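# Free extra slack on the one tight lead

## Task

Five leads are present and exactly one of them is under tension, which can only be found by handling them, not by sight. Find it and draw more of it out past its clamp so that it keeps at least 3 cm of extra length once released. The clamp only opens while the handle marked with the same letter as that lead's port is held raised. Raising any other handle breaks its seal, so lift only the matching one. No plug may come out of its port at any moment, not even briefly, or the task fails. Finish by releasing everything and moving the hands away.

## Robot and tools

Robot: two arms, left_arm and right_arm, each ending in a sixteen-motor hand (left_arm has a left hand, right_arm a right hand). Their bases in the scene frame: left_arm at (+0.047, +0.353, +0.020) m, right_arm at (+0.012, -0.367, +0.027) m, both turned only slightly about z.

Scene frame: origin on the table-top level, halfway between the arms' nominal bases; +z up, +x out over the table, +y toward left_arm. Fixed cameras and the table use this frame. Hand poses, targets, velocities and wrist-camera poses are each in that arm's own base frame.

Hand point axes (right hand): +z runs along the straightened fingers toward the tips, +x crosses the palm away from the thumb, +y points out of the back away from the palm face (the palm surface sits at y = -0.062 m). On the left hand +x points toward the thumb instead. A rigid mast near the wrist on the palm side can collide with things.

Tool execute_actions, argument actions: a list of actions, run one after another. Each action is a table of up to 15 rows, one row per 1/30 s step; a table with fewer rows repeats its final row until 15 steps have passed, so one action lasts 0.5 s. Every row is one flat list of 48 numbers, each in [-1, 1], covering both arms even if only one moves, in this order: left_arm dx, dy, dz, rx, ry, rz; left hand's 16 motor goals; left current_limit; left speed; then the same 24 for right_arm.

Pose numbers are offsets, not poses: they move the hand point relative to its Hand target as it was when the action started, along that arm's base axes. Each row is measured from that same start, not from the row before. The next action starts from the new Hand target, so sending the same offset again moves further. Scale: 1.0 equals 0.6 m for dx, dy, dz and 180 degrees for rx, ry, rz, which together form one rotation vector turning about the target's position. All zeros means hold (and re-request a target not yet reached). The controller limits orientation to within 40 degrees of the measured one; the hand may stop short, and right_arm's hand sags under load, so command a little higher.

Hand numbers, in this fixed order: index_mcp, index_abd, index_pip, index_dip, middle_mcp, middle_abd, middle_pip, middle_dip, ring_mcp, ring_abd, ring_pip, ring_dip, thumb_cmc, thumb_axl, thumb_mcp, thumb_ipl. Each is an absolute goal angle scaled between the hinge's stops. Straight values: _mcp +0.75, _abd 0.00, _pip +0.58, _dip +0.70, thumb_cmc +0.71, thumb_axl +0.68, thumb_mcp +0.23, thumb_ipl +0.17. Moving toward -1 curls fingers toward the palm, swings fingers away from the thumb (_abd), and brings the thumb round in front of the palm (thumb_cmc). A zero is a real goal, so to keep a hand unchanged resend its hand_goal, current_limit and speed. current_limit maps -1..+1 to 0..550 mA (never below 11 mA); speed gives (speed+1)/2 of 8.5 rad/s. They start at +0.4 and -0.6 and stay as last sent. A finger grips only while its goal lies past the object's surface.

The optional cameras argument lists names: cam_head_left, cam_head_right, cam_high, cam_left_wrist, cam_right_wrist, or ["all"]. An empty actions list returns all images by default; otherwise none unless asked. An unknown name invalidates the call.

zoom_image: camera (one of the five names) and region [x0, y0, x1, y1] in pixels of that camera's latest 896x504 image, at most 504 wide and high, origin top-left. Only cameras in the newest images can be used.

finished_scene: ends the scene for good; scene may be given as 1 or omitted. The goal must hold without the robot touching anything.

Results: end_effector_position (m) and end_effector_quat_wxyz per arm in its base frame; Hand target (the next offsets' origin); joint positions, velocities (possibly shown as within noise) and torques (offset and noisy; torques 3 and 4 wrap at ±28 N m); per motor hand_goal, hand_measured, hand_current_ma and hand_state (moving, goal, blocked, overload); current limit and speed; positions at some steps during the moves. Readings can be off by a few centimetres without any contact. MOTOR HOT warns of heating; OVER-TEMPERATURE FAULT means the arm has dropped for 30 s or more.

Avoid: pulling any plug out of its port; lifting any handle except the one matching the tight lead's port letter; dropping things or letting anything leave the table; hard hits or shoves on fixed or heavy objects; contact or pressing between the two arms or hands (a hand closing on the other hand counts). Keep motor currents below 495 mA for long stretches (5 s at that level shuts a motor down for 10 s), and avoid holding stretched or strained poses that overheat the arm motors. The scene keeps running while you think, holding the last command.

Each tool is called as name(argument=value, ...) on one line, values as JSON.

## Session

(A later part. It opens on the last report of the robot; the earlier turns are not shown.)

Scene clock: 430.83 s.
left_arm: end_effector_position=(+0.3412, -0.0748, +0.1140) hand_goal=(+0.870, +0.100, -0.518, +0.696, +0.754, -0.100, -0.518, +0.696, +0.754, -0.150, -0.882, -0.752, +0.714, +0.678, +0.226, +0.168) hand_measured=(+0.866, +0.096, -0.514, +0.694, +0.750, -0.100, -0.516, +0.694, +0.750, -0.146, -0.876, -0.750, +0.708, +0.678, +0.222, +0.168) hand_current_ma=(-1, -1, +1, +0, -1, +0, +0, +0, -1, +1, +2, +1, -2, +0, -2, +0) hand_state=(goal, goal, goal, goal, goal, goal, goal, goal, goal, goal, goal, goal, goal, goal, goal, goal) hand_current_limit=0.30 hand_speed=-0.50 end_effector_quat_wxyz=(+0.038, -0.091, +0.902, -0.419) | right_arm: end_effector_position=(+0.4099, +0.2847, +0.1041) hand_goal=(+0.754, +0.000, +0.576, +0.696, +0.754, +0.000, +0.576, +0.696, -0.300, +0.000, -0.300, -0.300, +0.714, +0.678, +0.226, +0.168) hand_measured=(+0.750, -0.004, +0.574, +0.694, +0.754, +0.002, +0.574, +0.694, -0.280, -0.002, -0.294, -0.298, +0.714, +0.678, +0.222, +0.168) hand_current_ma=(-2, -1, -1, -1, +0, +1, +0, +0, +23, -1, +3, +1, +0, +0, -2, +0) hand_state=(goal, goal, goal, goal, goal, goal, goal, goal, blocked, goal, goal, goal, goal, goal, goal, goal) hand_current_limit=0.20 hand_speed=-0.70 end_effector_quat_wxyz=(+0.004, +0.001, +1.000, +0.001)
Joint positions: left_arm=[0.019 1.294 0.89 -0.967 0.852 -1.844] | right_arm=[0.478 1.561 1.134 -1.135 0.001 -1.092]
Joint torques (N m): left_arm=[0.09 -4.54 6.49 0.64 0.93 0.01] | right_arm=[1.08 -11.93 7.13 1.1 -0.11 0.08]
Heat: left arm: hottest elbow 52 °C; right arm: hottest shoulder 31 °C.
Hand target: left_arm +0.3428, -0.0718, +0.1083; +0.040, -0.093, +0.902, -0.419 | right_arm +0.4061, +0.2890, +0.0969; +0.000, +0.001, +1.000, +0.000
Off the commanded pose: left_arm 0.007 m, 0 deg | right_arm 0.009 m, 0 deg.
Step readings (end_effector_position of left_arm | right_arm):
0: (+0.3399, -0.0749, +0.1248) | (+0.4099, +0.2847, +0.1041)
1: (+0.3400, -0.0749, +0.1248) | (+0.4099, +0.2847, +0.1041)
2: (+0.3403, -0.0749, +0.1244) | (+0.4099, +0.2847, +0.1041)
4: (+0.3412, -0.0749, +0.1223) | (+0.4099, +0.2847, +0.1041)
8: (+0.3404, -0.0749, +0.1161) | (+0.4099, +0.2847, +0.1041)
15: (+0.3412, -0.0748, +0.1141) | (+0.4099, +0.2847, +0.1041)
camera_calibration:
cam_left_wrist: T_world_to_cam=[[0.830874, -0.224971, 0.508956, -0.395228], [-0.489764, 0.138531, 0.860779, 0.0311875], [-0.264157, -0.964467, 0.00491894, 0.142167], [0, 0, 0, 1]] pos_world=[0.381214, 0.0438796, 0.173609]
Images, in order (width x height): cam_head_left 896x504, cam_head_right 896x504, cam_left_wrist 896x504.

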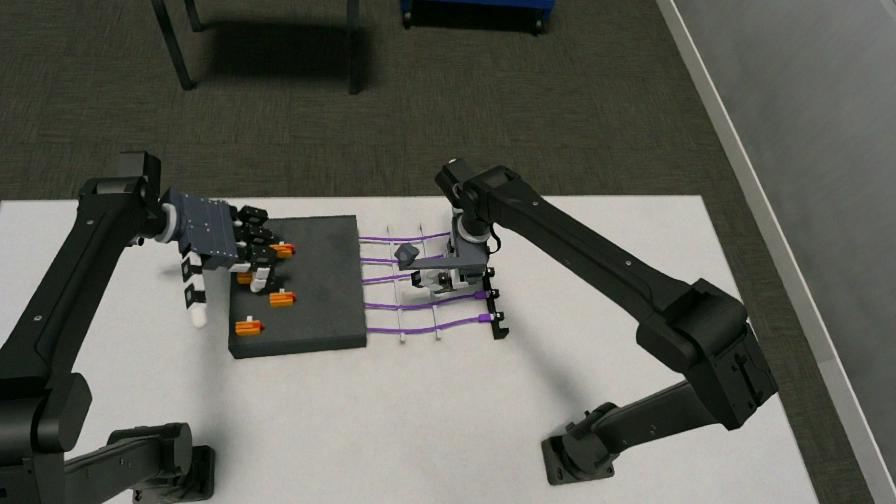

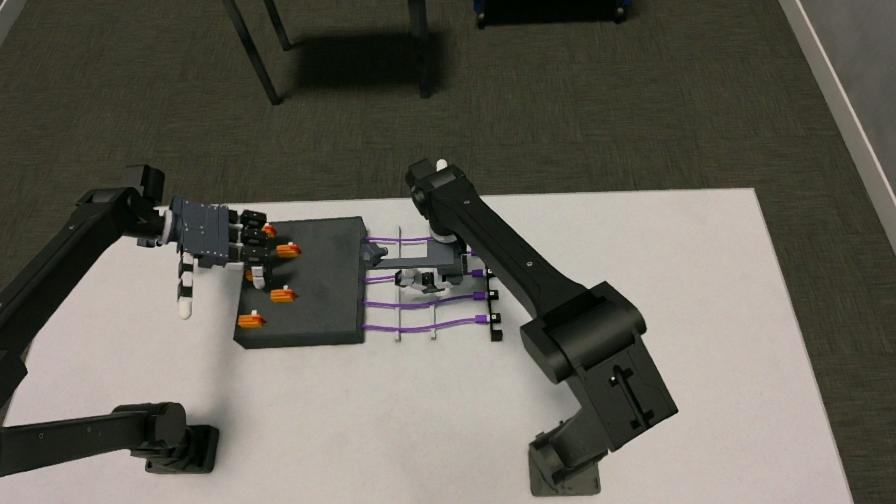

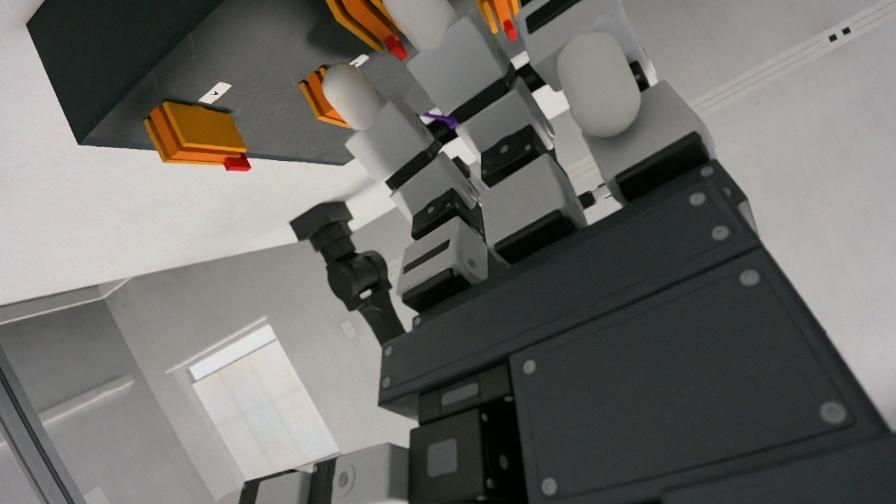

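execute_actions(actions=[[[0,0,-0.02,0,0,0,0.869,0.1,-0.518,0.696,0.754,-0.1,-0.518,0.696,0.754,-0.15,-0.883,-0.753,0.714,0.678,0.226,0.168,0.3,-0.5,0,0,0,0,0,0,0.754,0,0.576,0.696,0.754,0,0.576,0.696,-0.3,0,-0.3,-0.3,0.714,0.678,0.226,0.168,0.2,-0.7]]], cameras=["cam_head_left","cam_head_right","cam_left_wrist"])

zoom_image(camera="cam_head_left", region=[220, 220, 300, 320])

zoom_image(camera="cam_head_right", region=[220, 220, 300, 320])

zoom_image(camera="cam_left_wrist", region=[280, 0, 480, 130])

Scene clock: 432.80 s.
left_arm: end_effector_position=(+0.3415, -0.0747, +0.1019) hand_goal=(+0.870, +0.100, -0.518, +0.696, +0.754, -0.100, -0.518, +0.696, +0.754, -0.150, -0.882, -0.752, +0.714, +0.678, +0.226, +0.168) hand_measured=(+0.866, +0.096, -0.514, +0.694, +0.750, -0.100, -0.516, +0.694, +0.750, -0.146, -0.876, -0.750, +0.708, +0.678, +0.222, +0.168) hand_current_ma=(-1, -1, +1, +0, -1, +0, +0, +0, -1, +1, +2, +1, -2, +0, -2, +0) hand_state=(goal, goal, goal, goal, goal, goal, goal, goal, goal, goal, goal, goal, goal, goal, goal, goal) hand_current_limit=0.30 hand_speed=-0.50 end_effector_quat_wxyz=(+0.038, -0.091, +0.903, -0.419) | right_arm: end_effector_position=(+0.4099, +0.2847, +0.1041) hand_goal=(+0.754, +0.000, +0.576, +0.696, +0.754, +0.000, +0.576, +0.696, -0.300, +0.000, -0.300, -0.300, +0.714, +0.678, +0.226, +0.168) hand_measured=(+0.750, -0.004, +0.574, +0.694, +0.754, +0.002, +0.574, +0.694, -0.280, -0.002, -0.294, -0.298, +0.714, +0.678, +0.222, +0.168) hand_current_ma=(-2, -1, -1, -1, +0, +1, +0, +0, +23, -1, +3, +1, +0, +0, -2, +0) hand_state=(goal, goal, goal, goal, goal, goal, goal, goal, blocked, goal, goal, goal, goal, goal, goal, goal) hand_current_limit=0.20 hand_speed=-0.70 end_effector_quat_wxyz=(+0.004, +0.001, +1.000, +0.001)
Joint positions: left_arm=[0.019 1.309 0.869 -0.931 0.852 -1.843] | right_arm=[0.478 1.561 1.134 -1.135 0.001 -1.092]
Joint torques (N m): left_arm=[-0.91 -4.66 6.57 0.62 0.91 -0.04] | right_arm=[1.14 -11.93 7.13 1.07 -0.11 0.08]
Heat: left arm: hottest elbow 52 °C; right arm: hottest shoulder 31 °C.
Hand target: left_arm +0.3428, -0.0719, +0.0963; +0.039, -0.093, +0.902, -0.419 | right_arm +0.4061, +0.2890, +0.0969; +0.000, +0.001, +1.000, +0.000
Off the commanded pose: left_arm 0.006 m, 0 deg | right_arm 0.009 m, 0 deg.
Step readings (end_effector_position of left_arm | right_arm):
0: (+0.3412, -0.0748, +0.1140) | (+0.4099, +0.2847, +0.1041)
1: (+0.3412, -0.0748, +0.1140) | (+0.4099, +0.2847, +0.1041)
2: (+0.3415, -0.0748, +0.1135) | (+0.4099, +0.2847, +0.1041)
4: (+0.3419, -0.0747, +0.1108) | (+0.4099, +0.2847, +0.1041)
8: (+0.3413, -0.0747, +0.1043) | (+0.4099, +0.2847, +0.1041)
15: (+0.3416, -0.0747, +0.1020) | (+0.4099, +0.2847, +0.1041)
camera_calibration:
cam_left_wrist: T_world_to_cam=[[0.830463, -0.225489, 0.509399, -0.389346], [-0.490184, 0.138663, 0.860518, 0.0419094], [-0.264672, -0.964327, 0.00462357, 0.14257], [0, 0, 0, 1]] pos_world=[0.381614, 0.0438795, 0.161609]
Images, in order (width x height): cam_head_left 896x504, cam_head_right 896x504, cam_left_wrist 896x504.

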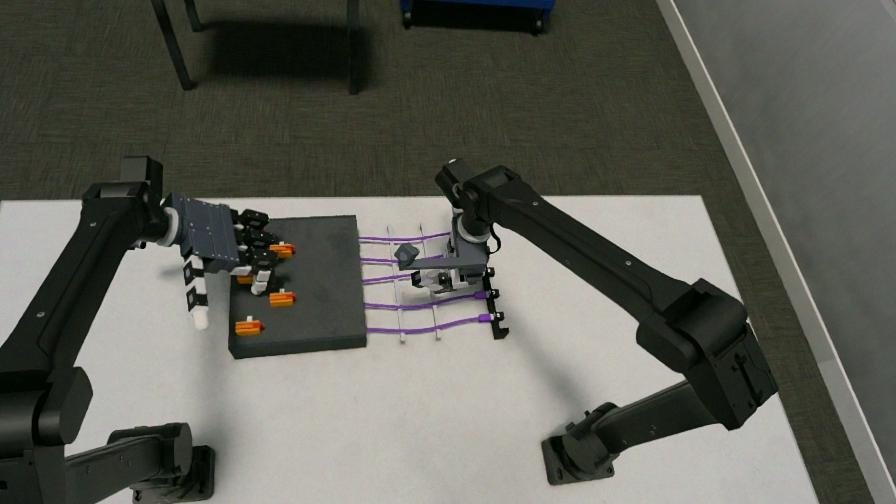

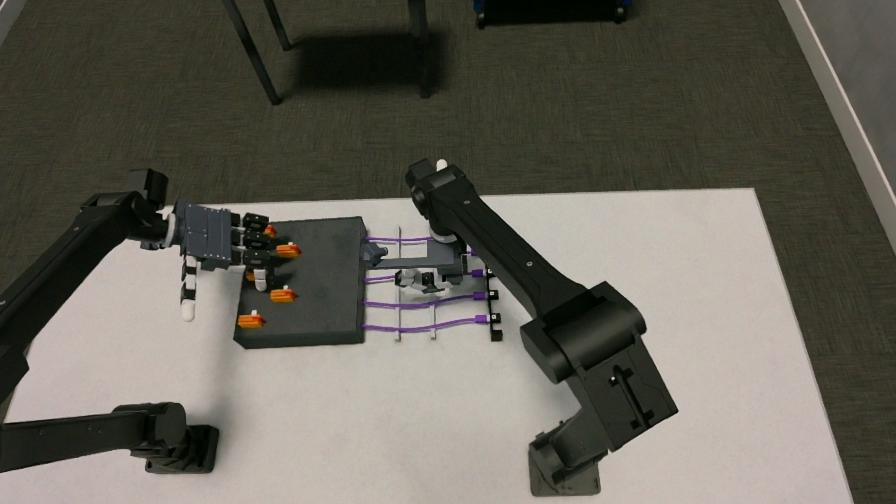

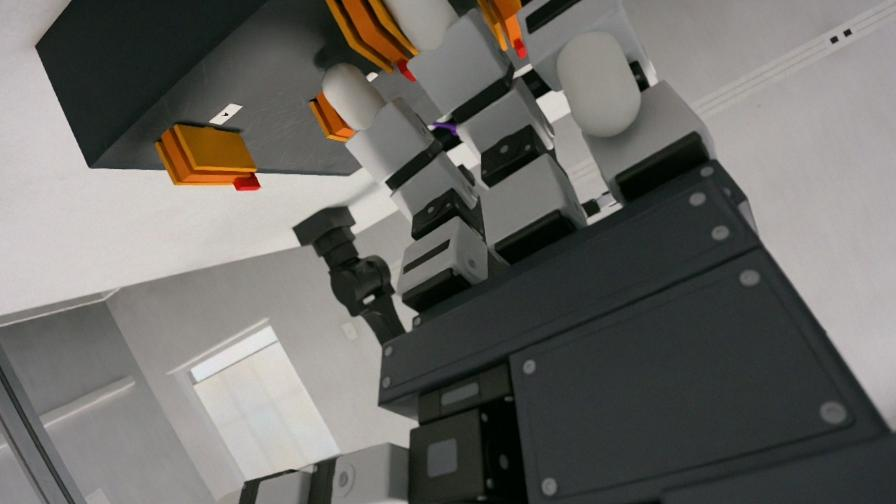

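Scaled by 5.040 from the camera's 896x504 image, which has a finer 1280x720 frame.

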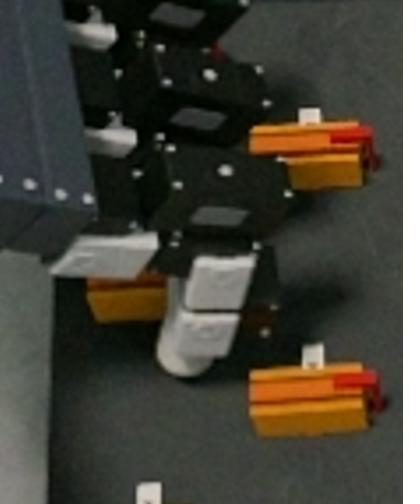

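Scaled by 5.040 from the camera's 896x504 image, which has a finer 1280x720 frame.

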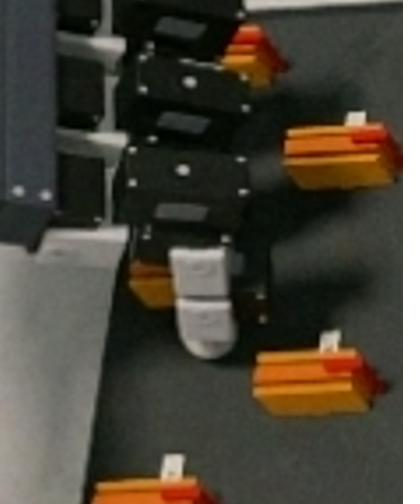

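Scaled by 2.520 from the camera's 896x504 image, which has a finer 1280x720 frame.

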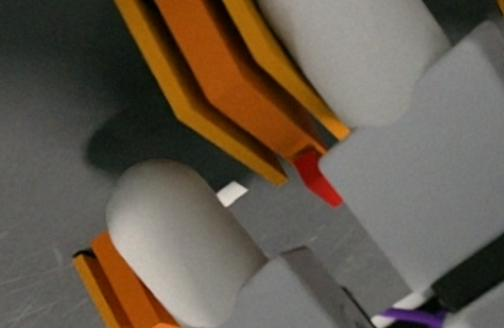

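execute_actions(actions=[[[0.006,0,-0.002,0,0,0,0.869,0.1,-0.518,0.696,0.754,-0.1,-0.518,0.696,0.754,-0.15,-0.883,-0.753,0.714,0.678,0.226,0.168,0.3,-0.5,0,0,0,0,0,0,0.754,0,0.576,0.696,0.754,0,0.576,0.696,-0.3,0,-0.3,-0.3,0.714,0.678,0.226,0.168,0.2,-0.7]]], cameras=["cam_left_wrist"])

zoom_image(camera="cam_left_wrist", region=[280, 0, 480, 130])

Scene clock: 435.53 s.
left_arm: end_effector_position=(+0.3422, -0.0750, +0.0994) hand_goal=(+0.870, +0.100, -0.518, +0.696, +0.754, -0.100, -0.518, +0.696, +0.754, -0.150, -0.882, -0.752, +0.714, +0.678, +0.226, +0.168) hand_measured=(+0.866, +0.096, -0.514, +0.694, +0.750, -0.100, -0.522, +0.694, +0.750, -0.146, -0.876, -0.750, +0.708, +0.678, +0.222, +0.168) hand_current_ma=(-1, -1, +1, +0, -1, +0, -1, +0, -1, +1, +2, +1, -2, +0, -2, +0) hand_state=(goal, goal, goal, goal, goal, goal, goal, goal, goal, goal, goal, goal, goal, goal, goal, goal) hand_current_limit=0.30 hand_speed=-0.50 end_effector_quat_wxyz=(+0.036, -0.091, +0.902, -0.420) | right_arm: end_effector_position=(+0.4099, +0.2847, +0.1041) hand_goal=(+0.754, +0.000, +0.576, +0.696, +0.754, +0.000, +0.576, +0.696, -0.300, +0.000, -0.300, -0.300, +0.714, +0.678, +0.226, +0.168) hand_measured=(+0.750, -0.004, +0.574, +0.694, +0.754, +0.002, +0.574, +0.694, -0.280, -0.002, -0.294, -0.298, +0.714, +0.678, +0.222, +0.168) hand_current_ma=(-2, -1, -1, -1, +0, +1, +0, +0, +23, -1, +3, +1, +0, +0, -2, +0) hand_state=(goal, goal, goal, goal, goal, goal, goal, goal, blocked, goal, goal, goal, goal, goal, goal, goal) hand_current_limit=0.20 hand_speed=-0.70 end_effector_quat_wxyz=(+0.004, +0.001, +1.000, +0.001)
Joint positions: left_arm=[0.019 1.318 0.869 -0.927 0.853 -1.843] | right_arm=[0.478 1.561 1.134 -1.135 0.001 -1.092]
Joint torques (N m): left_arm=[-0.5 -4.42 6.9 0.77 0.81 0] | right_arm=[1.03 -11.87 7.15 1.1 -0.11 0.08]
Heat: left arm: hottest elbow 51 °C; right arm: hottest shoulder 31 °C.
Hand target: left_arm +0.3464, -0.0719, +0.0952; +0.040, -0.093, +0.902, -0.419 | right_arm +0.4061, +0.2890, +0.0969; +0.000, +0.001, +1.000, +0.000
Off the commanded pose: left_arm 0.007 m, 0 deg | right_arm 0.009 m, 0 deg.
Step readings (end_effector_position of left_arm | right_arm):
0: (+0.3415, -0.0747, +0.1019) | (+0.4099, +0.2847, +0.1041)
1: (+0.3415, -0.0747, +0.1019) | (+0.4099, +0.2847, +0.1041)
2: (+0.3415, -0.0747, +0.1019) | (+0.4099, +0.2847, +0.1041)
4: (+0.3418, -0.0747, +0.1013) | (+0.4099, +0.2847, +0.1041)
8: (+0.3420, -0.0749, +0.0993) | (+0.4099, +0.2847, +0.1041)
15: (+0.3422, -0.0750, +0.0994) | (+0.4099, +0.2847, +0.1041)
camera_calibration:
cam_left_wrist: T_world_to_cam=[[0.832718, -0.224966, 0.505935, -0.389076], [-0.486173, 0.140219, 0.86254, 0.0429985], [-0.264984, -0.964225, 0.00739107, 0.142328], [0, 0, 0, 1]] pos_world=[0.38261, 0.043678, 0.158708]
Images, in order (width x height): cam_left_wrist 896x504.

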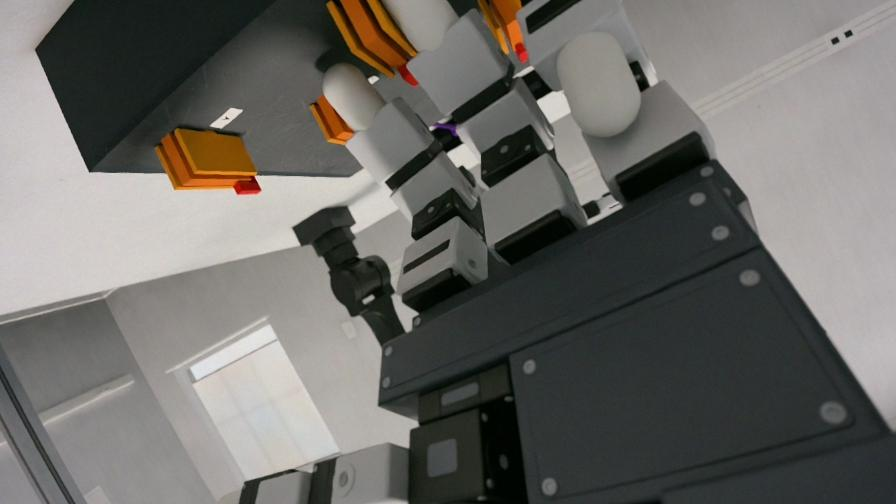

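Scaled by 2.520 from the camera's 896x504 image, which has a finer 1280x720 frame.

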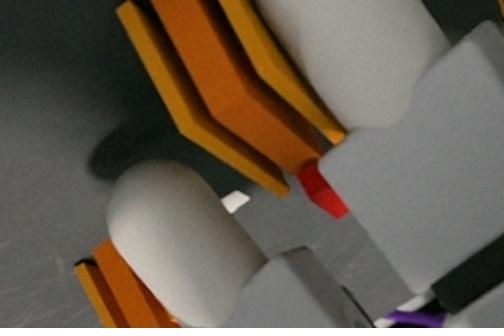

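execute_actions(actions=[[[0.007,0.001,0.002,0,0,0,0.869,0.1,-0.518,0.696,0.754,-0.1,-0.518,0.696,0.754,-0.15,-0.883,-0.753,0.714,0.678,0.226,0.168,0.3,-0.5,0,0,0,0,0,0,0.754,0,0.576,0.696,0.754,0,0.576,0.696,-0.3,0,-0.3,-0.3,0.714,0.678,0.226,0.168,0.2,-0.7]]], cameras=["cam_left_wrist"])

zoom_image(camera="cam_left_wrist", region=[280, 0, 480, 130])

Scene clock: 436.87 s.
left_arm: end_effector_position=(+0.3422, -0.0753, +0.0987) hand_goal=(+0.870, +0.100, -0.518, +0.696, +0.754, -0.100, -0.518, +0.696, +0.754, -0.150, -0.882, -0.752, +0.714, +0.678, +0.226, +0.168) hand_measured=(+0.866, +0.096, -0.514, +0.694, +0.750, -0.100, -0.526, +0.692, +0.750, -0.146, -0.876, -0.750, +0.708, +0.678, +0.222, +0.168) hand_current_ma=(-1, -1, +1, +0, -1, +0, -3, -1, -1, +1, +2, +1, -2, +0, -2, +0) hand_state=(goal, goal, goal, goal, goal, goal, goal, goal, goal, goal, goal, goal, goal, goal, goal, goal) hand_current_limit=0.30 hand_speed=-0.50 end_effector_quat_wxyz=(+0.035, -0.092, +0.902, -0.421) | right_arm: end_effector_position=(+0.4099, +0.2847, +0.1041) hand_goal=(+0.754, +0.000, +0.576, +0.696, +0.754, +0.000, +0.576, +0.696, -0.300, +0.000, -0.300, -0.300, +0.714, +0.678, +0.226, +0.168) hand_measured=(+0.750, -0.004, +0.574, +0.694, +0.754, +0.002, +0.574, +0.694, -0.280, -0.002, -0.294, -0.298, +0.714, +0.678, +0.222, +0.168) hand_current_ma=(-2, -1, -1, -1, +0, +1, +0, +0, +23, -1, +3, +1, +0, +0, -2, +0) hand_state=(goal, goal, goal, goal, goal, goal, goal, goal, blocked, goal, goal, goal, goal, goal, goal, goal) hand_current_limit=0.20 hand_speed=-0.70 end_effector_quat_wxyz=(+0.004, +0.001, +1.000, +0.001)
Joint positions: left_arm=[0.02 1.321 0.869 -0.927 0.857 -1.843] | right_arm=[0.478 1.561 1.134 -1.135 0.001 -1.092]
Joint torques (N m): left_arm=[-0.73 -4.13 7.83 0.53 0.69 -0.02] | right_arm=[1.08 -11.87 7.13 1.09 -0.11 0.07]
Heat: left arm: hottest elbow 51 °C; right arm: hottest shoulder 31 °C.
Hand target: left_arm +0.3506, -0.0713, +0.0964; +0.040, -0.093, +0.902, -0.419 | right_arm +0.4061, +0.2890, +0.0969; +0.000, +0.001, +1.000, +0.000
Off the commanded pose: left_arm 0.010 m, 1 deg | right_arm 0.009 m, 0 deg.
Step readings (end_effector_position of left_arm | right_arm):
0: (+0.3422, -0.0750, +0.0994) | (+0.4099, +0.2847, +0.1041)
1: (+0.3422, -0.0750, +0.0994) | (+0.4099, +0.2847, +0.1041)
2: (+0.3422, -0.0750, +0.0993) | (+0.4099, +0.2847, +0.1041)
4: (+0.3422, -0.0751, +0.0991) | (+0.4099, +0.2847, +0.1041)
8: (+0.3422, -0.0752, +0.0986) | (+0.4099, +0.2847, +0.1041)
15: (+0.3422, -0.0753, +0.0987) | (+0.4099, +0.2847, +0.1041)
camera_calibration:
cam_left_wrist: T_world_to_cam=[[0.834015, -0.223414, 0.504485, -0.388858], [-0.483883, 0.143144, 0.863347, 0.0430515], [-0.265098, -0.964156, 0.0112782, 0.141693], [0, 0, 0, 1]] pos_world=[0.382708, 0.043575, 0.157407]
Images, in order (width x height): cam_left_wrist 896x504.

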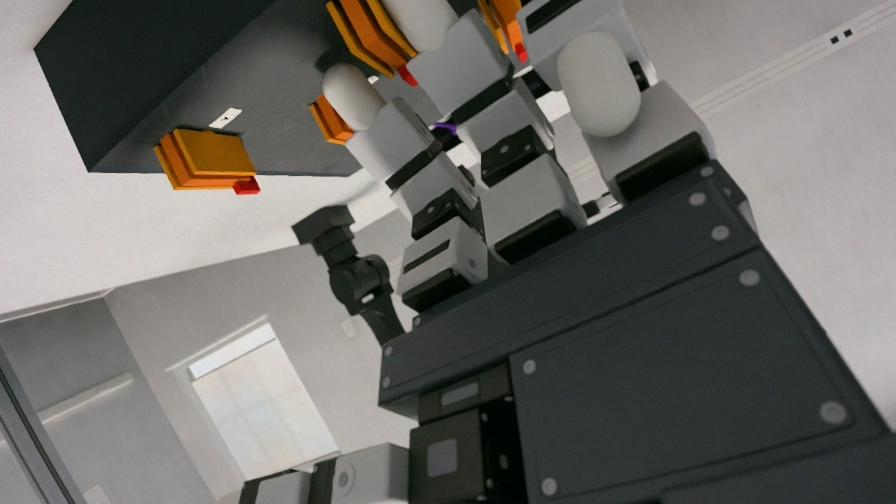

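Scaled by 2.520 from the camera's 896x504 image, which has a finer 1280x720 frame.

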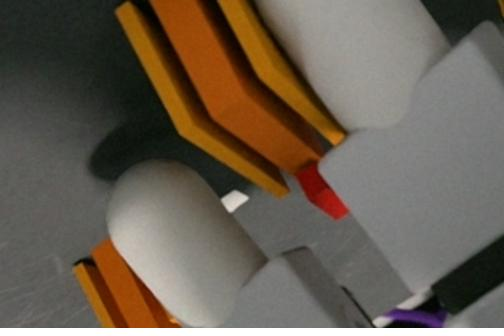

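execute_actions(actions=[[[0,0,0.008,0,0,0,0.869,0.1,-0.518,0.696,0.754,-0.1,-0.518,0.696,0.754,-0.15,-0.883,-0.753,0.714,0.678,0.226,0.168,0.3,-0.5,0,0,0,0,0,0,0.754,0,0.576,0.696,0.754,0,0.576,0.696,-0.3,0,-0.3,-0.3,0.714,0.678,0.226,0.168,0.2,-0.7]]], cameras=["cam_left_wrist"])

zoom_image(camera="cam_left_wrist", region=[280, 0, 480, 130])

Scene clock: 438.33 s.
left_arm: end_effector_position=(+0.3422, -0.0753, +0.0987) hand_goal=(+0.870, +0.100, -0.518, +0.696, +0.754, -0.100, -0.518, +0.696, +0.754, -0.150, -0.882, -0.752, +0.714, +0.678, +0.226, +0.168) hand_measured=(+0.866, +0.096, -0.514, +0.694, +0.750, -0.100, -0.526, +0.692, +0.750, -0.146, -0.876, -0.750, +0.708, +0.678, +0.222, +0.168) hand_current_ma=(-1, -1, +1, +0, -1, +0, -3, -1, -1, +1, +2, +1, -2, +0, -2, +0) hand_state=(goal, goal, goal, goal, goal, goal, goal, goal, goal, goal, goal, goal, goal, goal, goal, goal) hand_current_limit=0.30 hand_speed=-0.50 end_effector_quat_wxyz=(+0.035, -0.092, +0.902, -0.421) | right_arm: end_effector_position=(+0.4099, +0.2847, +0.1041) hand_goal=(+0.754, +0.000, +0.576, +0.696, +0.754, +0.000, +0.576, +0.696, -0.300, +0.000, -0.300, -0.300, +0.714, +0.678, +0.226, +0.168) hand_measured=(+0.750, -0.004, +0.574, +0.694, +0.754, +0.002, +0.574, +0.694, -0.280, -0.002, -0.294, -0.298, +0.714, +0.678, +0.222, +0.168) hand_current_ma=(-2, -1, -1, -1, +0, +1, +0, +0, +23, -1, +3, +1, +0, +0, -2, +0) hand_state=(goal, goal, goal, goal, goal, goal, goal, goal, blocked, goal, goal, goal, goal, goal, goal, goal) hand_current_limit=0.20 hand_speed=-0.70 end_effector_quat_wxyz=(+0.004, +0.001, +1.000, +0.001)
Joint positions: left_arm=[0.02 1.321 0.869 -0.927 0.857 -1.843] | right_arm=[0.478 1.561 1.134 -1.135 0.001 -1.092]
Joint torques (N m): left_arm=[-0.38 -4.37 8.44 -0.18 0.68 0.02] | right_arm=[0.97 -11.87 7.12 1.1 -0.11 0.08]
Heat: left arm: hottest elbow 51 °C; right arm: hottest shoulder 31 °C.
Hand target: left_arm +0.3506, -0.0713, +0.1012; +0.040, -0.093, +0.902, -0.419 | right_arm +0.4061, +0.2890, +0.0969; +0.000, +0.001, +1.000, +0.000
Off the commanded pose: left_arm 0.010 m, 1 deg | right_arm 0.009 m, 0 deg.
Step readings (end_effector_position of left_arm | right_arm):
0: (+0.3422, -0.0753, +0.0987) | (+0.4099, +0.2847, +0.1041)
1: (+0.3422, -0.0753, +0.0987) | (+0.4099, +0.2847, +0.1041)
2: (+0.3422, -0.0753, +0.0987) | (+0.4099, +0.2847, +0.1041)
4: (+0.3422, -0.0753, +0.0987) | (+0.4099, +0.2847, +0.1041)
8: (+0.3422, -0.0753, +0.0987) | (+0.4099, +0.2847, +0.1041)
15: (+0.3422, -0.0753, +0.0987) | (+0.4099, +0.2847, +0.1041)
camera_calibration:
cam_left_wrist: T_world_to_cam=[[0.834015, -0.223414, 0.504485, -0.388858], [-0.483883, 0.143144, 0.863347, 0.0430515], [-0.265098, -0.964156, 0.0112782, 0.141693], [0, 0, 0, 1]] pos_world=[0.382708, 0.043575, 0.157407]
Images, in order (width x height): cam_left_wrist 896x504.

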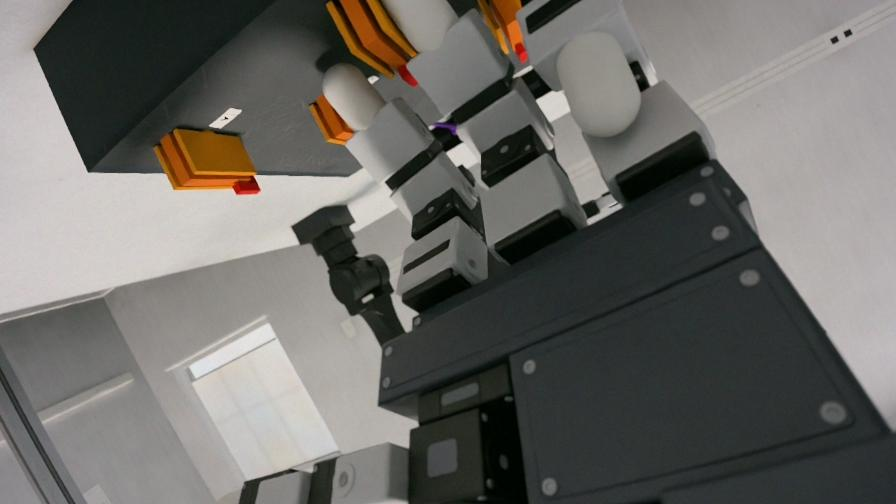

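Scaled by 2.520 from the camera's 896x504 image, which has a finer 1280x720 frame.

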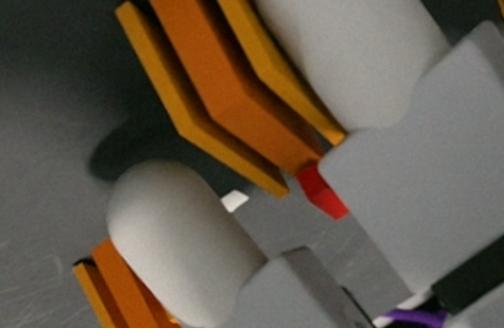

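execute_actions(actions=[[[0,0,0.008,0,0,0,0.869,0.1,-0.518,0.696,0.754,-0.1,-0.518,0.696,0.754,-0.15,-0.883,-0.753,0.714,0.678,0.226,0.168,0.3,-0.5,0,0,0,0,0,0,0.754,0,0.576,0.696,0.754,0,0.576,0.696,-0.3,0,-0.3,-0.3,0.714,0.678,0.226,0.168,0.2,-0.7]]], cameras=["cam_left_wrist"])

zoom_image(camera="cam_left_wrist", region=[280, 0, 480, 130])

Scene clock: 439.53 s.
left_arm: end_effector_position=(+0.3419, -0.0751, +0.0986) hand_goal=(+0.870, +0.100, -0.518, +0.696, +0.754, -0.100, -0.518, +0.696, +0.754, -0.150, -0.882, -0.752, +0.714, +0.678, +0.226, +0.168) hand_measured=(+0.866, +0.096, -0.514, +0.694, +0.752, -0.102, -0.526, +0.692, +0.750, -0.146, -0.876, -0.750, +0.708, +0.678, +0.222, +0.168) hand_current_ma=(-1, -1, +1, +0, +0, +0, -3, -1, -1, +1, +2, +1, -2, +0, -2, +0) hand_state=(goal, goal, goal, goal, goal, goal, goal, goal, goal, goal, goal, goal, goal, goal, goal, goal) hand_current_limit=0.30 hand_speed=-0.50 end_effector_quat_wxyz=(+0.034, -0.092, +0.902, -0.421) | right_arm: end_effector_position=(+0.4099, +0.2847, +0.1041) hand_goal=(+0.754, +0.000, +0.576, +0.696, +0.754, +0.000, +0.576, +0.696, -0.300, +0.000, -0.300, -0.300, +0.714, +0.678, +0.226, +0.168) hand_measured=(+0.750, -0.004, +0.574, +0.694, +0.754, +0.002, +0.574, +0.694, -0.280, -0.002, -0.294, -0.298, +0.714, +0.678, +0.222, +0.168) hand_current_ma=(-2, -1, -1, -1, +0, +1, +0, +0, +23, -1, +3, +1, +0, +0, -2, +0) hand_state=(goal, goal, goal, goal, goal, goal, goal, goal, blocked, goal, goal, goal, goal, goal, goal, goal) hand_current_limit=0.20 hand_speed=-0.70 end_effector_quat_wxyz=(+0.004, +0.001, +1.000, +0.001)
Joint positions: left_arm=[0.02 1.321 0.869 -0.929 0.857 -1.841] | right_arm=[0.478 1.561 1.134 -1.135 0.001 -1.092]
Joint torques (N m): left_arm=[-0.67 -5.19 9.07 -0.72 0.7 -0.05] | right_arm=[1.03 -11.93 7.13 1.07 -0.11 0.08]
Heat: left arm: hottest elbow 51 °C; right arm: hottest shoulder 31 °C.
Hand target: left_arm +0.3506, -0.0712, +0.1060; +0.039, -0.093, +0.902, -0.419 | right_arm +0.4061, +0.2890, +0.0969; +0.000, +0.001, +1.000, +0.000
Off the commanded pose: left_arm 0.012 m, 1 deg | right_arm 0.009 m, 0 deg.
Step readings (end_effector_position of left_arm | right_arm):
0: (+0.3422, -0.0753, +0.0987) | (+0.4099, +0.2847, +0.1041)
1: (+0.3422, -0.0753, +0.0987) | (+0.4099, +0.2847, +0.1041)
2: (+0.3422, -0.0753, +0.0987) | (+0.4099, +0.2847, +0.1041)
4: (+0.3422, -0.0753, +0.0987) | (+0.4099, +0.2847, +0.1041)
8: (+0.3419, -0.0753, +0.0987) | (+0.4099, +0.2847, +0.1041)
15: (+0.3419, -0.0751, +0.0986) | (+0.4099, +0.2847, +0.1041)
camera_calibration:
cam_left_wrist: T_world_to_cam=[[0.834052, -0.224171, 0.504089, -0.388587], [-0.483382, 0.143437, 0.863578, 0.0426995], [-0.265894, -0.963936, 0.0112741, 0.142032], [0, 0, 0, 1]] pos_world=[0.382508, 0.0436748, 0.157407]
Images, in order (width x height): cam_left_wrist 896x504.

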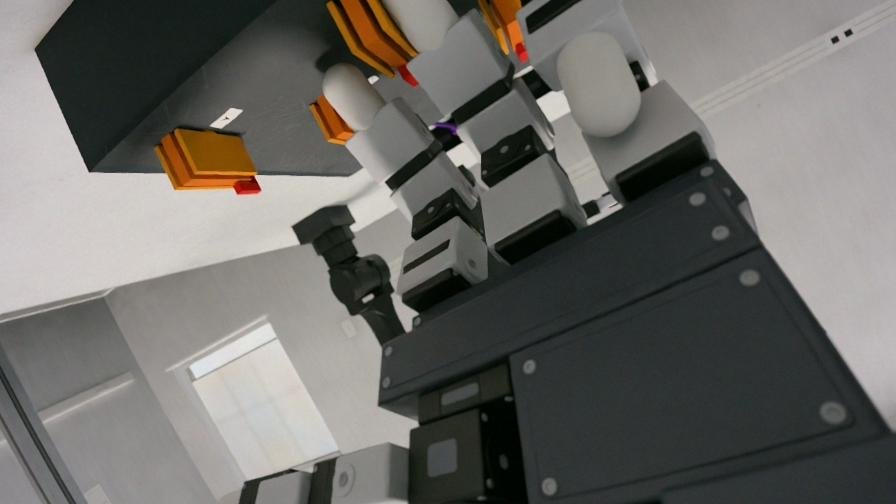

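Scaled by 2.520 from the camera's 896x504 image, which has a finer 1280x720 frame.

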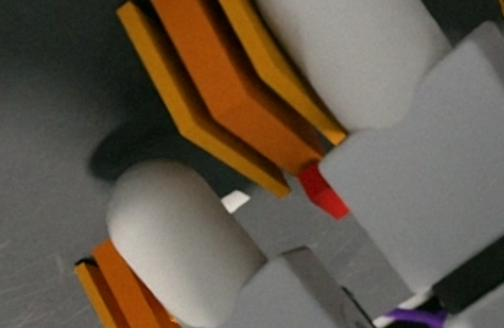

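execute_actions(actions=[[[0,0,0.012,0,0,0,0.869,0.1,-0.518,0.696,0.754,-0.1,-0.518,0.696,0.754,-0.15,-0.883,-0.753,0.714,0.678,0.226,0.168,0.3,-0.5,0,0,0,0,0,0,0.754,0,0.576,0.696,0.754,0,0.576,0.696,-0.3,0,-0.3,-0.3,0.714,0.678,0.226,0.168,0.2,-0.7]]], cameras=["cam_left_wrist"])

zoom_image(camera="cam_left_wrist", region=[280, 0, 480, 130])

Scene clock: 440.77 s.
left_arm: end_effector_position=(+0.3398, -0.0744, +0.0988) hand_goal=(+0.870, +0.100, -0.518, +0.696, +0.754, -0.100, -0.518, +0.696, +0.754, -0.150, -0.882, -0.752, +0.714, +0.678, +0.226, +0.168) hand_measured=(+0.866, +0.096, -0.514, +0.694, +0.756, -0.110, -0.524, +0.692, +0.750, -0.146, -0.876, -0.750, +0.708, +0.678, +0.222, +0.168) hand_current_ma=(-1, -1, +1, +0, +0, -4, -1, -1, -1, +1, +2, +1, -2, +0, -2, +0) hand_state=(goal, goal, goal, goal, goal, goal, goal, goal, goal, goal, goal, goal, goal, goal, goal, goal) hand_current_limit=0.30 hand_speed=-0.50 end_effector_quat_wxyz=(+0.031, -0.091, +0.902, -0.420) | right_arm: end_effector_position=(+0.4099, +0.2847, +0.1041) hand_goal=(+0.754, +0.000, +0.576, +0.696, +0.754, +0.000, +0.576, +0.696, -0.300, +0.000, -0.300, -0.300, +0.714, +0.678, +0.226, +0.168) hand_measured=(+0.750, -0.004, +0.574, +0.694, +0.754, +0.002, +0.574, +0.694, -0.280, -0.002, -0.294, -0.298, +0.714, +0.678, +0.222, +0.168) hand_current_ma=(-2, -1, -1, -1, +0, +1, +0, +0, +23, -1, +3, +1, +0, +0, -2, +0) hand_state=(goal, goal, goal, goal, goal, goal, goal, goal, blocked, goal, goal, goal, goal, goal, goal, goal) hand_current_limit=0.20 hand_speed=-0.70 end_effector_quat_wxyz=(+0.004, +0.001, +1.000, +0.001)
Joint positions: left_arm=[0.022 1.321 0.871 -0.942 0.857 -1.832] | right_arm=[0.478 1.561 1.134 -1.135 0.001 -1.092]
Joint torques (N m): left_arm=[-0.44 -4.95 9.77 -0.95 0.7 -0.15] | right_arm=[1.08 -11.81 7.12 1.09 -0.11 0.08]
Heat: left arm: hottest elbow 50 °C; right arm: hottest shoulder 31 °C.
Hand target: left_arm +0.3506, -0.0712, +0.1131; +0.040, -0.093, +0.902, -0.419 | right_arm +0.4061, +0.2890, +0.0969; +0.000, +0.001, +1.000, +0.000
Off the commanded pose: left_arm 0.018 m, 1 deg | right_arm 0.009 m, 0 deg.
Step readings (end_effector_position of left_arm | right_arm):
0: (+0.3419, -0.0751, +0.0986) | (+0.4099, +0.2847, +0.1041)
1: (+0.3419, -0.0751, +0.0986) | (+0.4099, +0.2847, +0.1041)
2: (+0.3416, -0.0751, +0.0986) | (+0.4099, +0.2847, +0.1041)
4: (+0.3407, -0.0749, +0.0986) | (+0.4099, +0.2847, +0.1041)
8: (+0.3400, -0.0747, +0.0988) | (+0.4099, +0.2847, +0.1041)
15: (+0.3399, -0.0744, +0.0989) | (+0.4099, +0.2847, +0.1041)
camera_calibration:
cam_left_wrist: T_world_to_cam=[[0.835947, -0.228036, 0.499191, -0.387301], [-0.477957, 0.14453, 0.866411, 0.0393974], [-0.269721, -0.962866, 0.0118283, 0.143516], [0, 0, 0, 1]] pos_world=[0.381302, 0.0441745, 0.157505]
Images, in order (width x height): cam_left_wrist 896x504.

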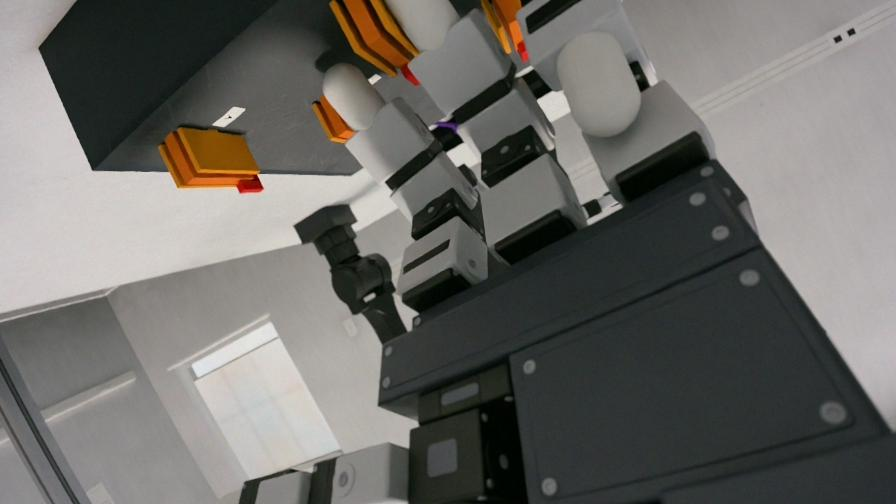

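Scaled by 2.520 from the camera's 896x504 image, which has a finer 1280x720 frame.

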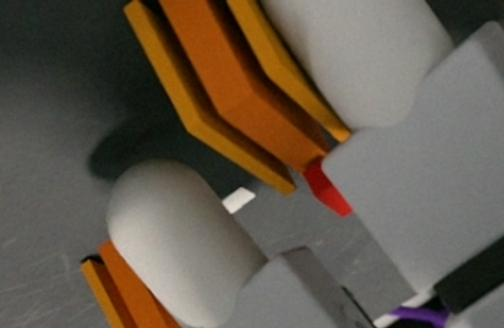

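execute_actions(actions=[[[0.004,0,0.012,0,0,0,0.869,0.1,-0.518,0.696,0.754,-0.1,-0.518,0.696,0.754,-0.15,-0.883,-0.753,0.714,0.678,0.226,0.168,0.3,-0.5,0,0,0,0,0,0,0.754,0,0.576,0.696,0.754,0,0.576,0.696,-0.3,0,-0.3,-0.3,0.714,0.678,0.226,0.168,0.2,-0.7]]], cameras=["cam_left_wrist"])

zoom_image(camera="cam_left_wrist", region=[280, 0, 480, 130])

Scene clock: 441.97 s.
left_arm: end_effector_position=(+0.3390, -0.0729, +0.1008) hand_goal=(+0.870, +0.100, -0.518, +0.696, +0.754, -0.100, -0.518, +0.696, +0.754, -0.150, -0.882, -0.752, +0.714, +0.678, +0.226, +0.168) hand_measured=(+0.866, +0.096, -0.514, +0.694, +0.756, -0.116, -0.506, +0.700, +0.750, -0.146, -0.876, -0.750, +0.708, +0.678, +0.222, +0.168) hand_current_ma=(-1, -1, +1, +0, +0, -7, +6, +1, -1, +1, +2, +1, -2, +0, -2, +0) hand_state=(goal, goal, goal, goal, goal, goal, goal, goal, goal, goal, goal, goal, goal, goal, goal, goal) hand_current_limit=0.30 hand_speed=-0.50 end_effector_quat_wxyz=(+0.028, -0.092, +0.904, -0.417) | right_arm: end_effector_position=(+0.4099, +0.2847, +0.1041) hand_goal=(+0.754, +0.000, +0.576, +0.696, +0.754, +0.000, +0.576, +0.696, -0.300, +0.000, -0.300, -0.300, +0.714, +0.678, +0.226, +0.168) hand_measured=(+0.750, -0.004, +0.574, +0.694, +0.754, +0.002, +0.574, +0.694, -0.280, -0.002, -0.294, -0.298, +0.714, +0.678, +0.222, +0.168) hand_current_ma=(-2, -1, -1, -1, +0, +1, +0, +0, +23, -1, +3, +1, +0, +0, -2, +0) hand_state=(goal, goal, goal, goal, goal, goal, goal, goal, blocked, goal, goal, goal, goal, goal, goal, goal) hand_current_limit=0.20 hand_speed=-0.70 end_effector_quat_wxyz=(+0.004, +0.001, +1.000, +0.001)
Joint positions: left_arm=[0.022 1.321 0.878 -0.96 0.85 -1.828] | right_arm=[0.478 1.561 1.134 -1.135 0.001 -1.092]
Joint torques (N m): left_arm=[-0.44 -5.66 10.55 -1.03 0.97 -0.2] | right_arm=[1.03 -11.87 7.12 1.1 -0.11 0.07]
Heat: left arm: hottest elbow 50 °C; right arm: hottest shoulder 31 °C.
Hand target: left_arm +0.3530, -0.0712, +0.1204; +0.040, -0.093, +0.902, -0.419 | right_arm +0.4061, +0.2890, +0.0969; +0.000, +0.001, +1.000, +0.000
Off the commanded pose: left_arm 0.024 m, 1 deg | right_arm 0.009 m, 0 deg.
Step readings (end_effector_position of left_arm | right_arm):
0: (+0.3398, -0.0744, +0.0988) | (+0.4099, +0.2847, +0.1041)
1: (+0.3400, -0.0744, +0.0990) | (+0.4099, +0.2847, +0.1041)
2: (+0.3399, -0.0743, +0.0992) | (+0.4099, +0.2847, +0.1041)
4: (+0.3396, -0.0738, +0.0998) | (+0.4099, +0.2847, +0.1041)
8: (+0.3393, -0.0732, +0.1006) | (+0.4099, +0.2847, +0.1041)
15: (+0.3391, -0.0731, +0.1008) | (+0.4099, +0.2847, +0.1041)
camera_calibration:
cam_left_wrist: T_world_to_cam=[[0.839182, -0.232137, 0.491819, -0.387857], [-0.471778, 0.139155, 0.870667, 0.0342226], [-0.270553, -0.962678, 0.00725934, 0.145509], [0, 0, 0, 1]] pos_world=[0.380996, 0.0452802, 0.159903]
Images, in order (width x height): cam_left_wrist 896x504.

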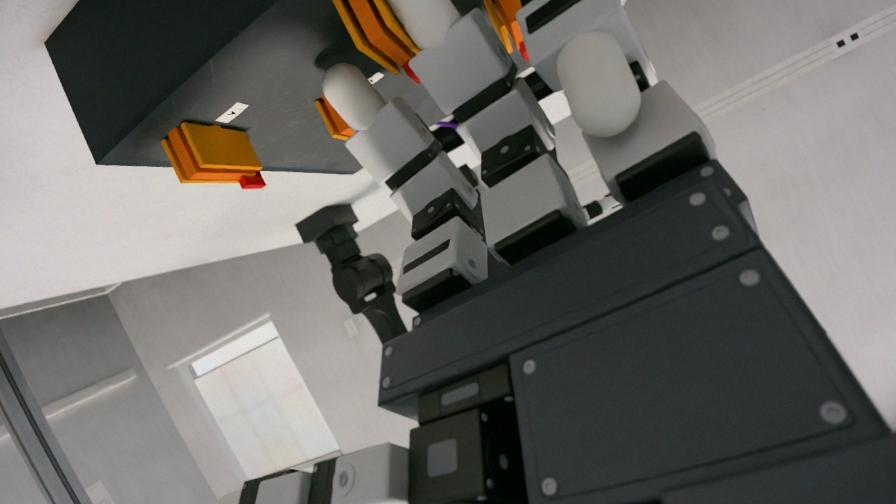

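Scaled by 2.520 from the camera's 896x504 image, which has a finer 1280x720 frame.

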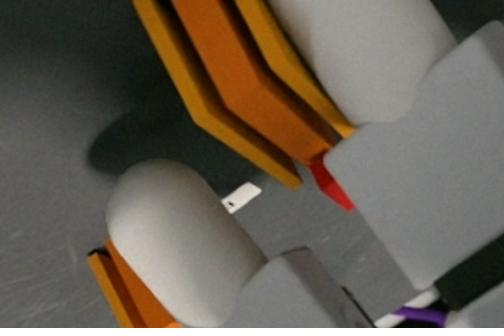

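execute_actions(actions=[[[0.003,0,0.012,0,0,0,0.869,0.1,-0.518,0.696,0.754,-0.1,-0.518,0.696,0.754,-0.15,-0.883,-0.753,0.714,0.678,0.226,0.168,0.3,-0.5,0,0,0,0,0,0,0.754,0,0.576,0.696,0.754,0,0.576,0.696,-0.3,0,-0.3,-0.3,0.714,0.678,0.226,0.168,0.2,-0.7]]], cameras=[])

Scene clock: 443.17 s.
left_arm: end_effector_position=(+0.3394, -0.0726, +0.1054) hand_goal=(+0.870, +0.100, -0.518, +0.696, +0.754, -0.100, -0.518, +0.696, +0.754, -0.150, -0.882, -0.752, +0.714, +0.678, +0.226, +0.168) hand_measured=(+0.866, +0.096, -0.514, +0.694, +0.756, -0.116, -0.502, +0.702, +0.750, -0.146, -0.876, -0.750, +0.708, +0.678, +0.222, +0.168) hand_current_ma=(-1, -1, +1, +0, +0, -8, +10, +2, -1, +1, +2, +1, -2, +0, -2, +0) hand_state=(goal, goal, goal, goal, goal, goal, goal, goal, goal, goal, goal, goal, goal, goal, goal, goal) hand_current_limit=0.30 hand_speed=-0.50 end_effector_quat_wxyz=(+0.025, -0.094, +0.904, -0.416) | right_arm: end_effector_position=(+0.4099, +0.2847, +0.1041) hand_goal=(+0.754, +0.000, +0.576, +0.696, +0.754, +0.000, +0.576, +0.696, -0.300, +0.000, -0.300, -0.300, +0.714, +0.678, +0.226, +0.168) hand_measured=(+0.750, -0.004, +0.574, +0.694, +0.754, +0.002, +0.574, +0.694, -0.280, -0.002, -0.294, -0.298, +0.714, +0.678, +0.222, +0.168) hand_current_ma=(-2, -1, -1, -1, +0, +1, +0, +0, +23, -1, +3, +1, +0, +0, -2, +0) hand_state=(goal, goal, goal, goal, goal, goal, goal, goal, blocked, goal, goal, goal, goal, goal, goal, goal) hand_current_limit=0.20 hand_speed=-0.70 end_effector_quat_wxyz=(+0.004, +0.001, +1.000, +0.001)
Joint positions: left_arm=[0.022 1.321 0.892 -0.981 0.848 -1.827] | right_arm=[0.478 1.561 1.134 -1.135 0.001 -1.092]
Joint torques (N m): left_arm=[-1.2 -6.3 10.97 -1.14 1.04 -0.21] | right_arm=[1.03 -11.87 7.12 1.09 -0.11 0.08]
Heat: left arm: hottest elbow 51 °C; right arm: hottest shoulder 31 °C.
Hand target: left_arm +0.3548, -0.0712, +0.1275; +0.040, -0.093, +0.902, -0.419 | right_arm +0.4061, +0.2890, +0.0969; +0.000, +0.001, +1.000, +0.000
Off the commanded pose: left_arm 0.027 m, 2 deg | right_arm 0.009 m, 0 deg.
Step readings (end_effector_position of left_arm | right_arm):
0: (+0.3391, -0.0729, +0.1007) | (+0.4099, +0.2847, +0.1041)
1: (+0.3390, -0.0729, +0.1007) | (+0.4099, +0.2847, +0.1041)
2: (+0.3390, -0.0728, +0.1011) | (+0.4099, +0.2847, +0.1041)
4: (+0.3386, -0.0727, +0.1020) | (+0.4099, +0.2847, +0.1041)
8: (+0.3396, -0.0726, +0.1046) | (+0.4099, +0.2847, +0.1041)
15: (+0.3395, -0.0726, +0.1054) | (+0.4099, +0.2847, +0.1041)
No camera images: "cameras" was empty.

execute_actions(actions=[[[0,0,0.006,0,0,0,0.869,0.1,-0.518,0.696,0.754,-0.1,-0.518,0.696,0.754,-0.15,-0.883,-0.753,0.714,0.678,0.226,0.168,0.3,-0.5,0,0,0,0,0,0,0.754,0,0.576,0.696,0.754,0,0.576,0.696,-0.3,0,-0.3,-0.3,0.714,0.678,0.226,0.168,0.2,-0.7]]], cameras=["cam_left_wrist"])

zoom_image(camera="cam_left_wrist", region=[280, 0, 480, 130])

Scene clock: 444.60 s.
left_arm: end_effector_position=(+0.3396, -0.0726, +0.1078) hand_goal=(+0.870, +0.100, -0.518, +0.696, +0.754, -0.100, -0.518, +0.696, +0.754, -0.150, -0.882, -0.752, +0.714, +0.678, +0.226, +0.168) hand_measured=(+0.866, +0.096, -0.514, +0.694, +0.756, -0.116, -0.502, +0.702, +0.750, -0.146, -0.876, -0.750, +0.708, +0.678, +0.222, +0.168) hand_current_ma=(-1, -1, +1, +0, +0, -8, +10, +3, -1, +1, +2, +1, -2, +0, -2, +0) hand_state=(goal, goal, goal, goal, goal, goal, goal, goal, goal, goal, goal, goal, goal, goal, goal, goal) hand_current_limit=0.30 hand_speed=-0.50 end_effector_quat_wxyz=(+0.023, -0.094, +0.904, -0.416) | right_arm: end_effector_position=(+0.4099, +0.2847, +0.1041) hand_goal=(+0.754, +0.000, +0.576, +0.696, +0.754, +0.000, +0.576, +0.696, -0.300, +0.000, -0.300, -0.300, +0.714, +0.678, +0.226, +0.168) hand_measured=(+0.750, -0.004, +0.574, +0.694, +0.754, +0.002, +0.574, +0.694, -0.280, -0.002, -0.294, -0.298, +0.714, +0.678, +0.222, +0.168) hand_current_ma=(-2, -1, -1, -1, +0, +1, +0, +0, +23, -1, +3, +1, +0, +0, -2, +0) hand_state=(goal, goal, goal, goal, goal, goal, goal, goal, blocked, goal, goal, goal, goal, goal, goal, goal) hand_current_limit=0.20 hand_speed=-0.70 end_effector_quat_wxyz=(+0.004, +0.001, +1.000, +0.001)
Joint positions: left_arm=[0.022 1.321 0.898 -0.991 0.848 -1.827] | right_arm=[0.478 1.561 1.134 -1.135 0.001 -1.092]
Joint torques (N m): left_arm=[-1.08 -6.07 10.91 -1.13 1.09 -0.22] | right_arm=[1.03 -11.87 7.13 1.09 -0.11 0.08]
Heat: left arm: hottest elbow 50 °C; right arm: hottest shoulder 31 °C.
Hand target: left_arm +0.3549, -0.0712, +0.1312; +0.040, -0.093, +0.902, -0.420 | right_arm +0.4061, +0.2890, +0.0969; +0.000, +0.001, +1.000, +0.000
Off the commanded pose: left_arm 0.028 m, 2 deg | right_arm 0.009 m, 0 deg.
Step readings (end_effector_position of left_arm | right_arm):
0: (+0.3394, -0.0726, +0.1054) | (+0.4099, +0.2847, +0.1041)
1: (+0.3394, -0.0726, +0.1054) | (+0.4099, +0.2847, +0.1041)
2: (+0.3392, -0.0726, +0.1054) | (+0.4099, +0.2847, +0.1041)
4: (+0.3388, -0.0726, +0.1056) | (+0.4099, +0.2847, +0.1041)
8: (+0.3397, -0.0726, +0.1072) | (+0.4099, +0.2847, +0.1041)
15: (+0.3396, -0.0726, +0.1078) | (+0.4099, +0.2847, +0.1041)
camera_calibration:
cam_left_wrist: T_world_to_cam=[[0.844466, -0.232868, 0.482338, -0.392558], [-0.462359, 0.137649, 0.875943, 0.0244276], [-0.270373, -0.962718, 0.00857139, 0.14569], [0, 0, 0, 1]] pos_world=[0.382187, 0.0454817, 0.1667]
Images, in order (width x height): cam_left_wrist 896x504.

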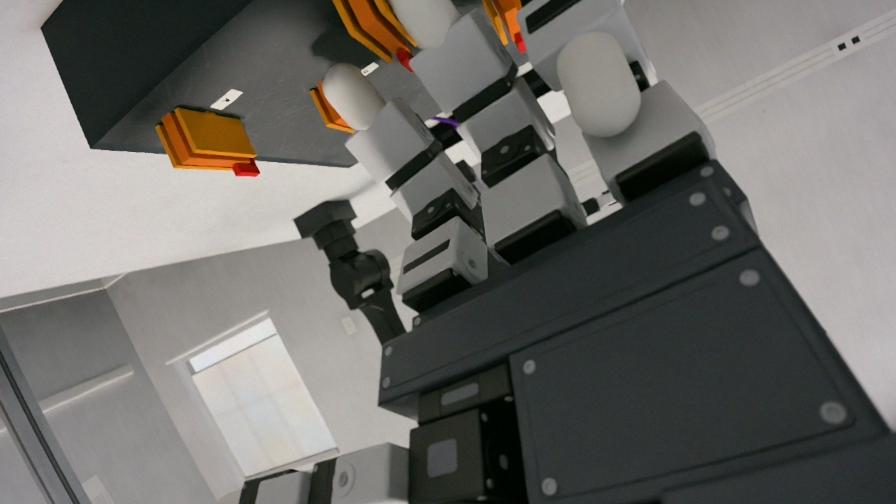

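Scaled by 2.520 from the camera's 896x504 image, which has a finer 1280x720 frame.

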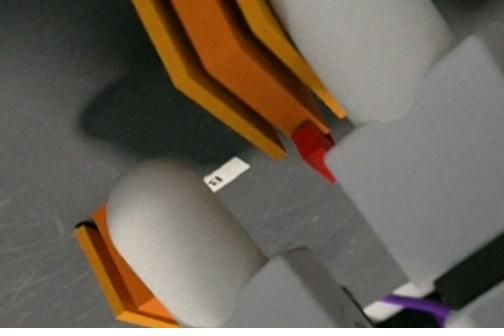

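execute_actions(actions=[[[0.0,0,-0.03,0,0,0,0.869,0.1,-0.518,0.696,0.754,-0.1,-0.518,0.696,0.754,-0.15,-0.883,-0.753,0.714,0.678,0.226,0.168,0.3,-0.5,0,0,0,0,0,0,0.754,0,0.576,0.696,0.754,0,0.576,0.696,-0.3,0,-0.3,-0.3,0.714,0.678,0.226,0.168,0.2,-0.7]]], cameras=[])

Scene clock: 446.13 s.
left_arm: end_effector_position=(+0.3422, -0.0727, +0.1078) hand_goal=(+0.870, +0.100, -0.518, +0.696, +0.754, -0.100, -0.518, +0.696, +0.754, -0.150, -0.882, -0.752, +0.714, +0.678, +0.226, +0.168) hand_measured=(+0.866, +0.096, -0.514, +0.694, +0.750, -0.104, -0.514, +0.698, +0.750, -0.146, -0.876, -0.750, +0.708, +0.678, +0.222, +0.168) hand_current_ma=(-1, -1, +1, +0, -1, -1, +1, +1, -1, +1, +2, +1, -2, +0, -2, +0) hand_state=(goal, goal, goal, goal, goal, goal, goal, goal, goal, goal, goal, goal, goal, goal, goal, goal) hand_current_limit=0.30 hand_speed=-0.50 end_effector_quat_wxyz=(+0.028, -0.092, +0.904, -0.417) | right_arm: end_effector_position=(+0.4099, +0.2847, +0.1041) hand_goal=(+0.754, +0.000, +0.576, +0.696, +0.754, +0.000, +0.576, +0.696, -0.300, +0.000, -0.300, -0.300, +0.714, +0.678, +0.226, +0.168) hand_measured=(+0.750, -0.004, +0.574, +0.694, +0.754, +0.002, +0.574, +0.694, -0.280, -0.002, -0.294, -0.298, +0.714, +0.678, +0.222, +0.168) hand_current_ma=(-2, -1, -1, -1, +0, +1, +0, +0, +23, -1, +3, +1, +0, +0, -2, +0) hand_state=(goal, goal, goal, goal, goal, goal, goal, goal, blocked, goal, goal, goal, goal, goal, goal, goal) hand_current_limit=0.20 hand_speed=-0.70 end_effector_quat_wxyz=(+0.004, +0.001, +1.000, +0.001)
Joint positions: left_arm=[0.022 1.321 0.898 -0.981 0.85 -1.828] | right_arm=[0.478 1.561 1.134 -1.135 0.001 -1.092]
Joint torques (N m): left_arm=[-0.85 -4.72 8.87 0.43 0.99 -0.19] | right_arm=[1.08 -11.87 7.15 1.09 -0.11 0.08]
Heat: left arm: hottest elbow 50 °C; right arm: hottest shoulder 31 °C.
Hand target: left_arm +0.3549, -0.0712, +0.1132; +0.040, -0.093, +0.902, -0.419 | right_arm +0.4061, +0.2890, +0.0969; +0.000, +0.001, +1.000, +0.000
Off the commanded pose: left_arm 0.014 m, 1 deg | right_arm 0.009 m, 0 deg.
Step readings (end_effector_position of left_arm | right_arm):
0: (+0.3396, -0.0726, +0.1078) | (+0.4099, +0.2847, +0.1041)
1: (+0.3396, -0.0726, +0.1078) | (+0.4099, +0.2847, +0.1041)
2: (+0.3396, -0.0726, +0.1078) | (+0.4099, +0.2847, +0.1041)
4: (+0.3404, -0.0725, +0.1078) | (+0.4099, +0.2847, +0.1041)
8: (+0.3417, -0.0726, +0.1078) | (+0.4099, +0.2847, +0.1041)
15: (+0.3422, -0.0727, +0.1078) | (+0.4099, +0.2847, +0.1041)
No camera images: "cameras" was empty.


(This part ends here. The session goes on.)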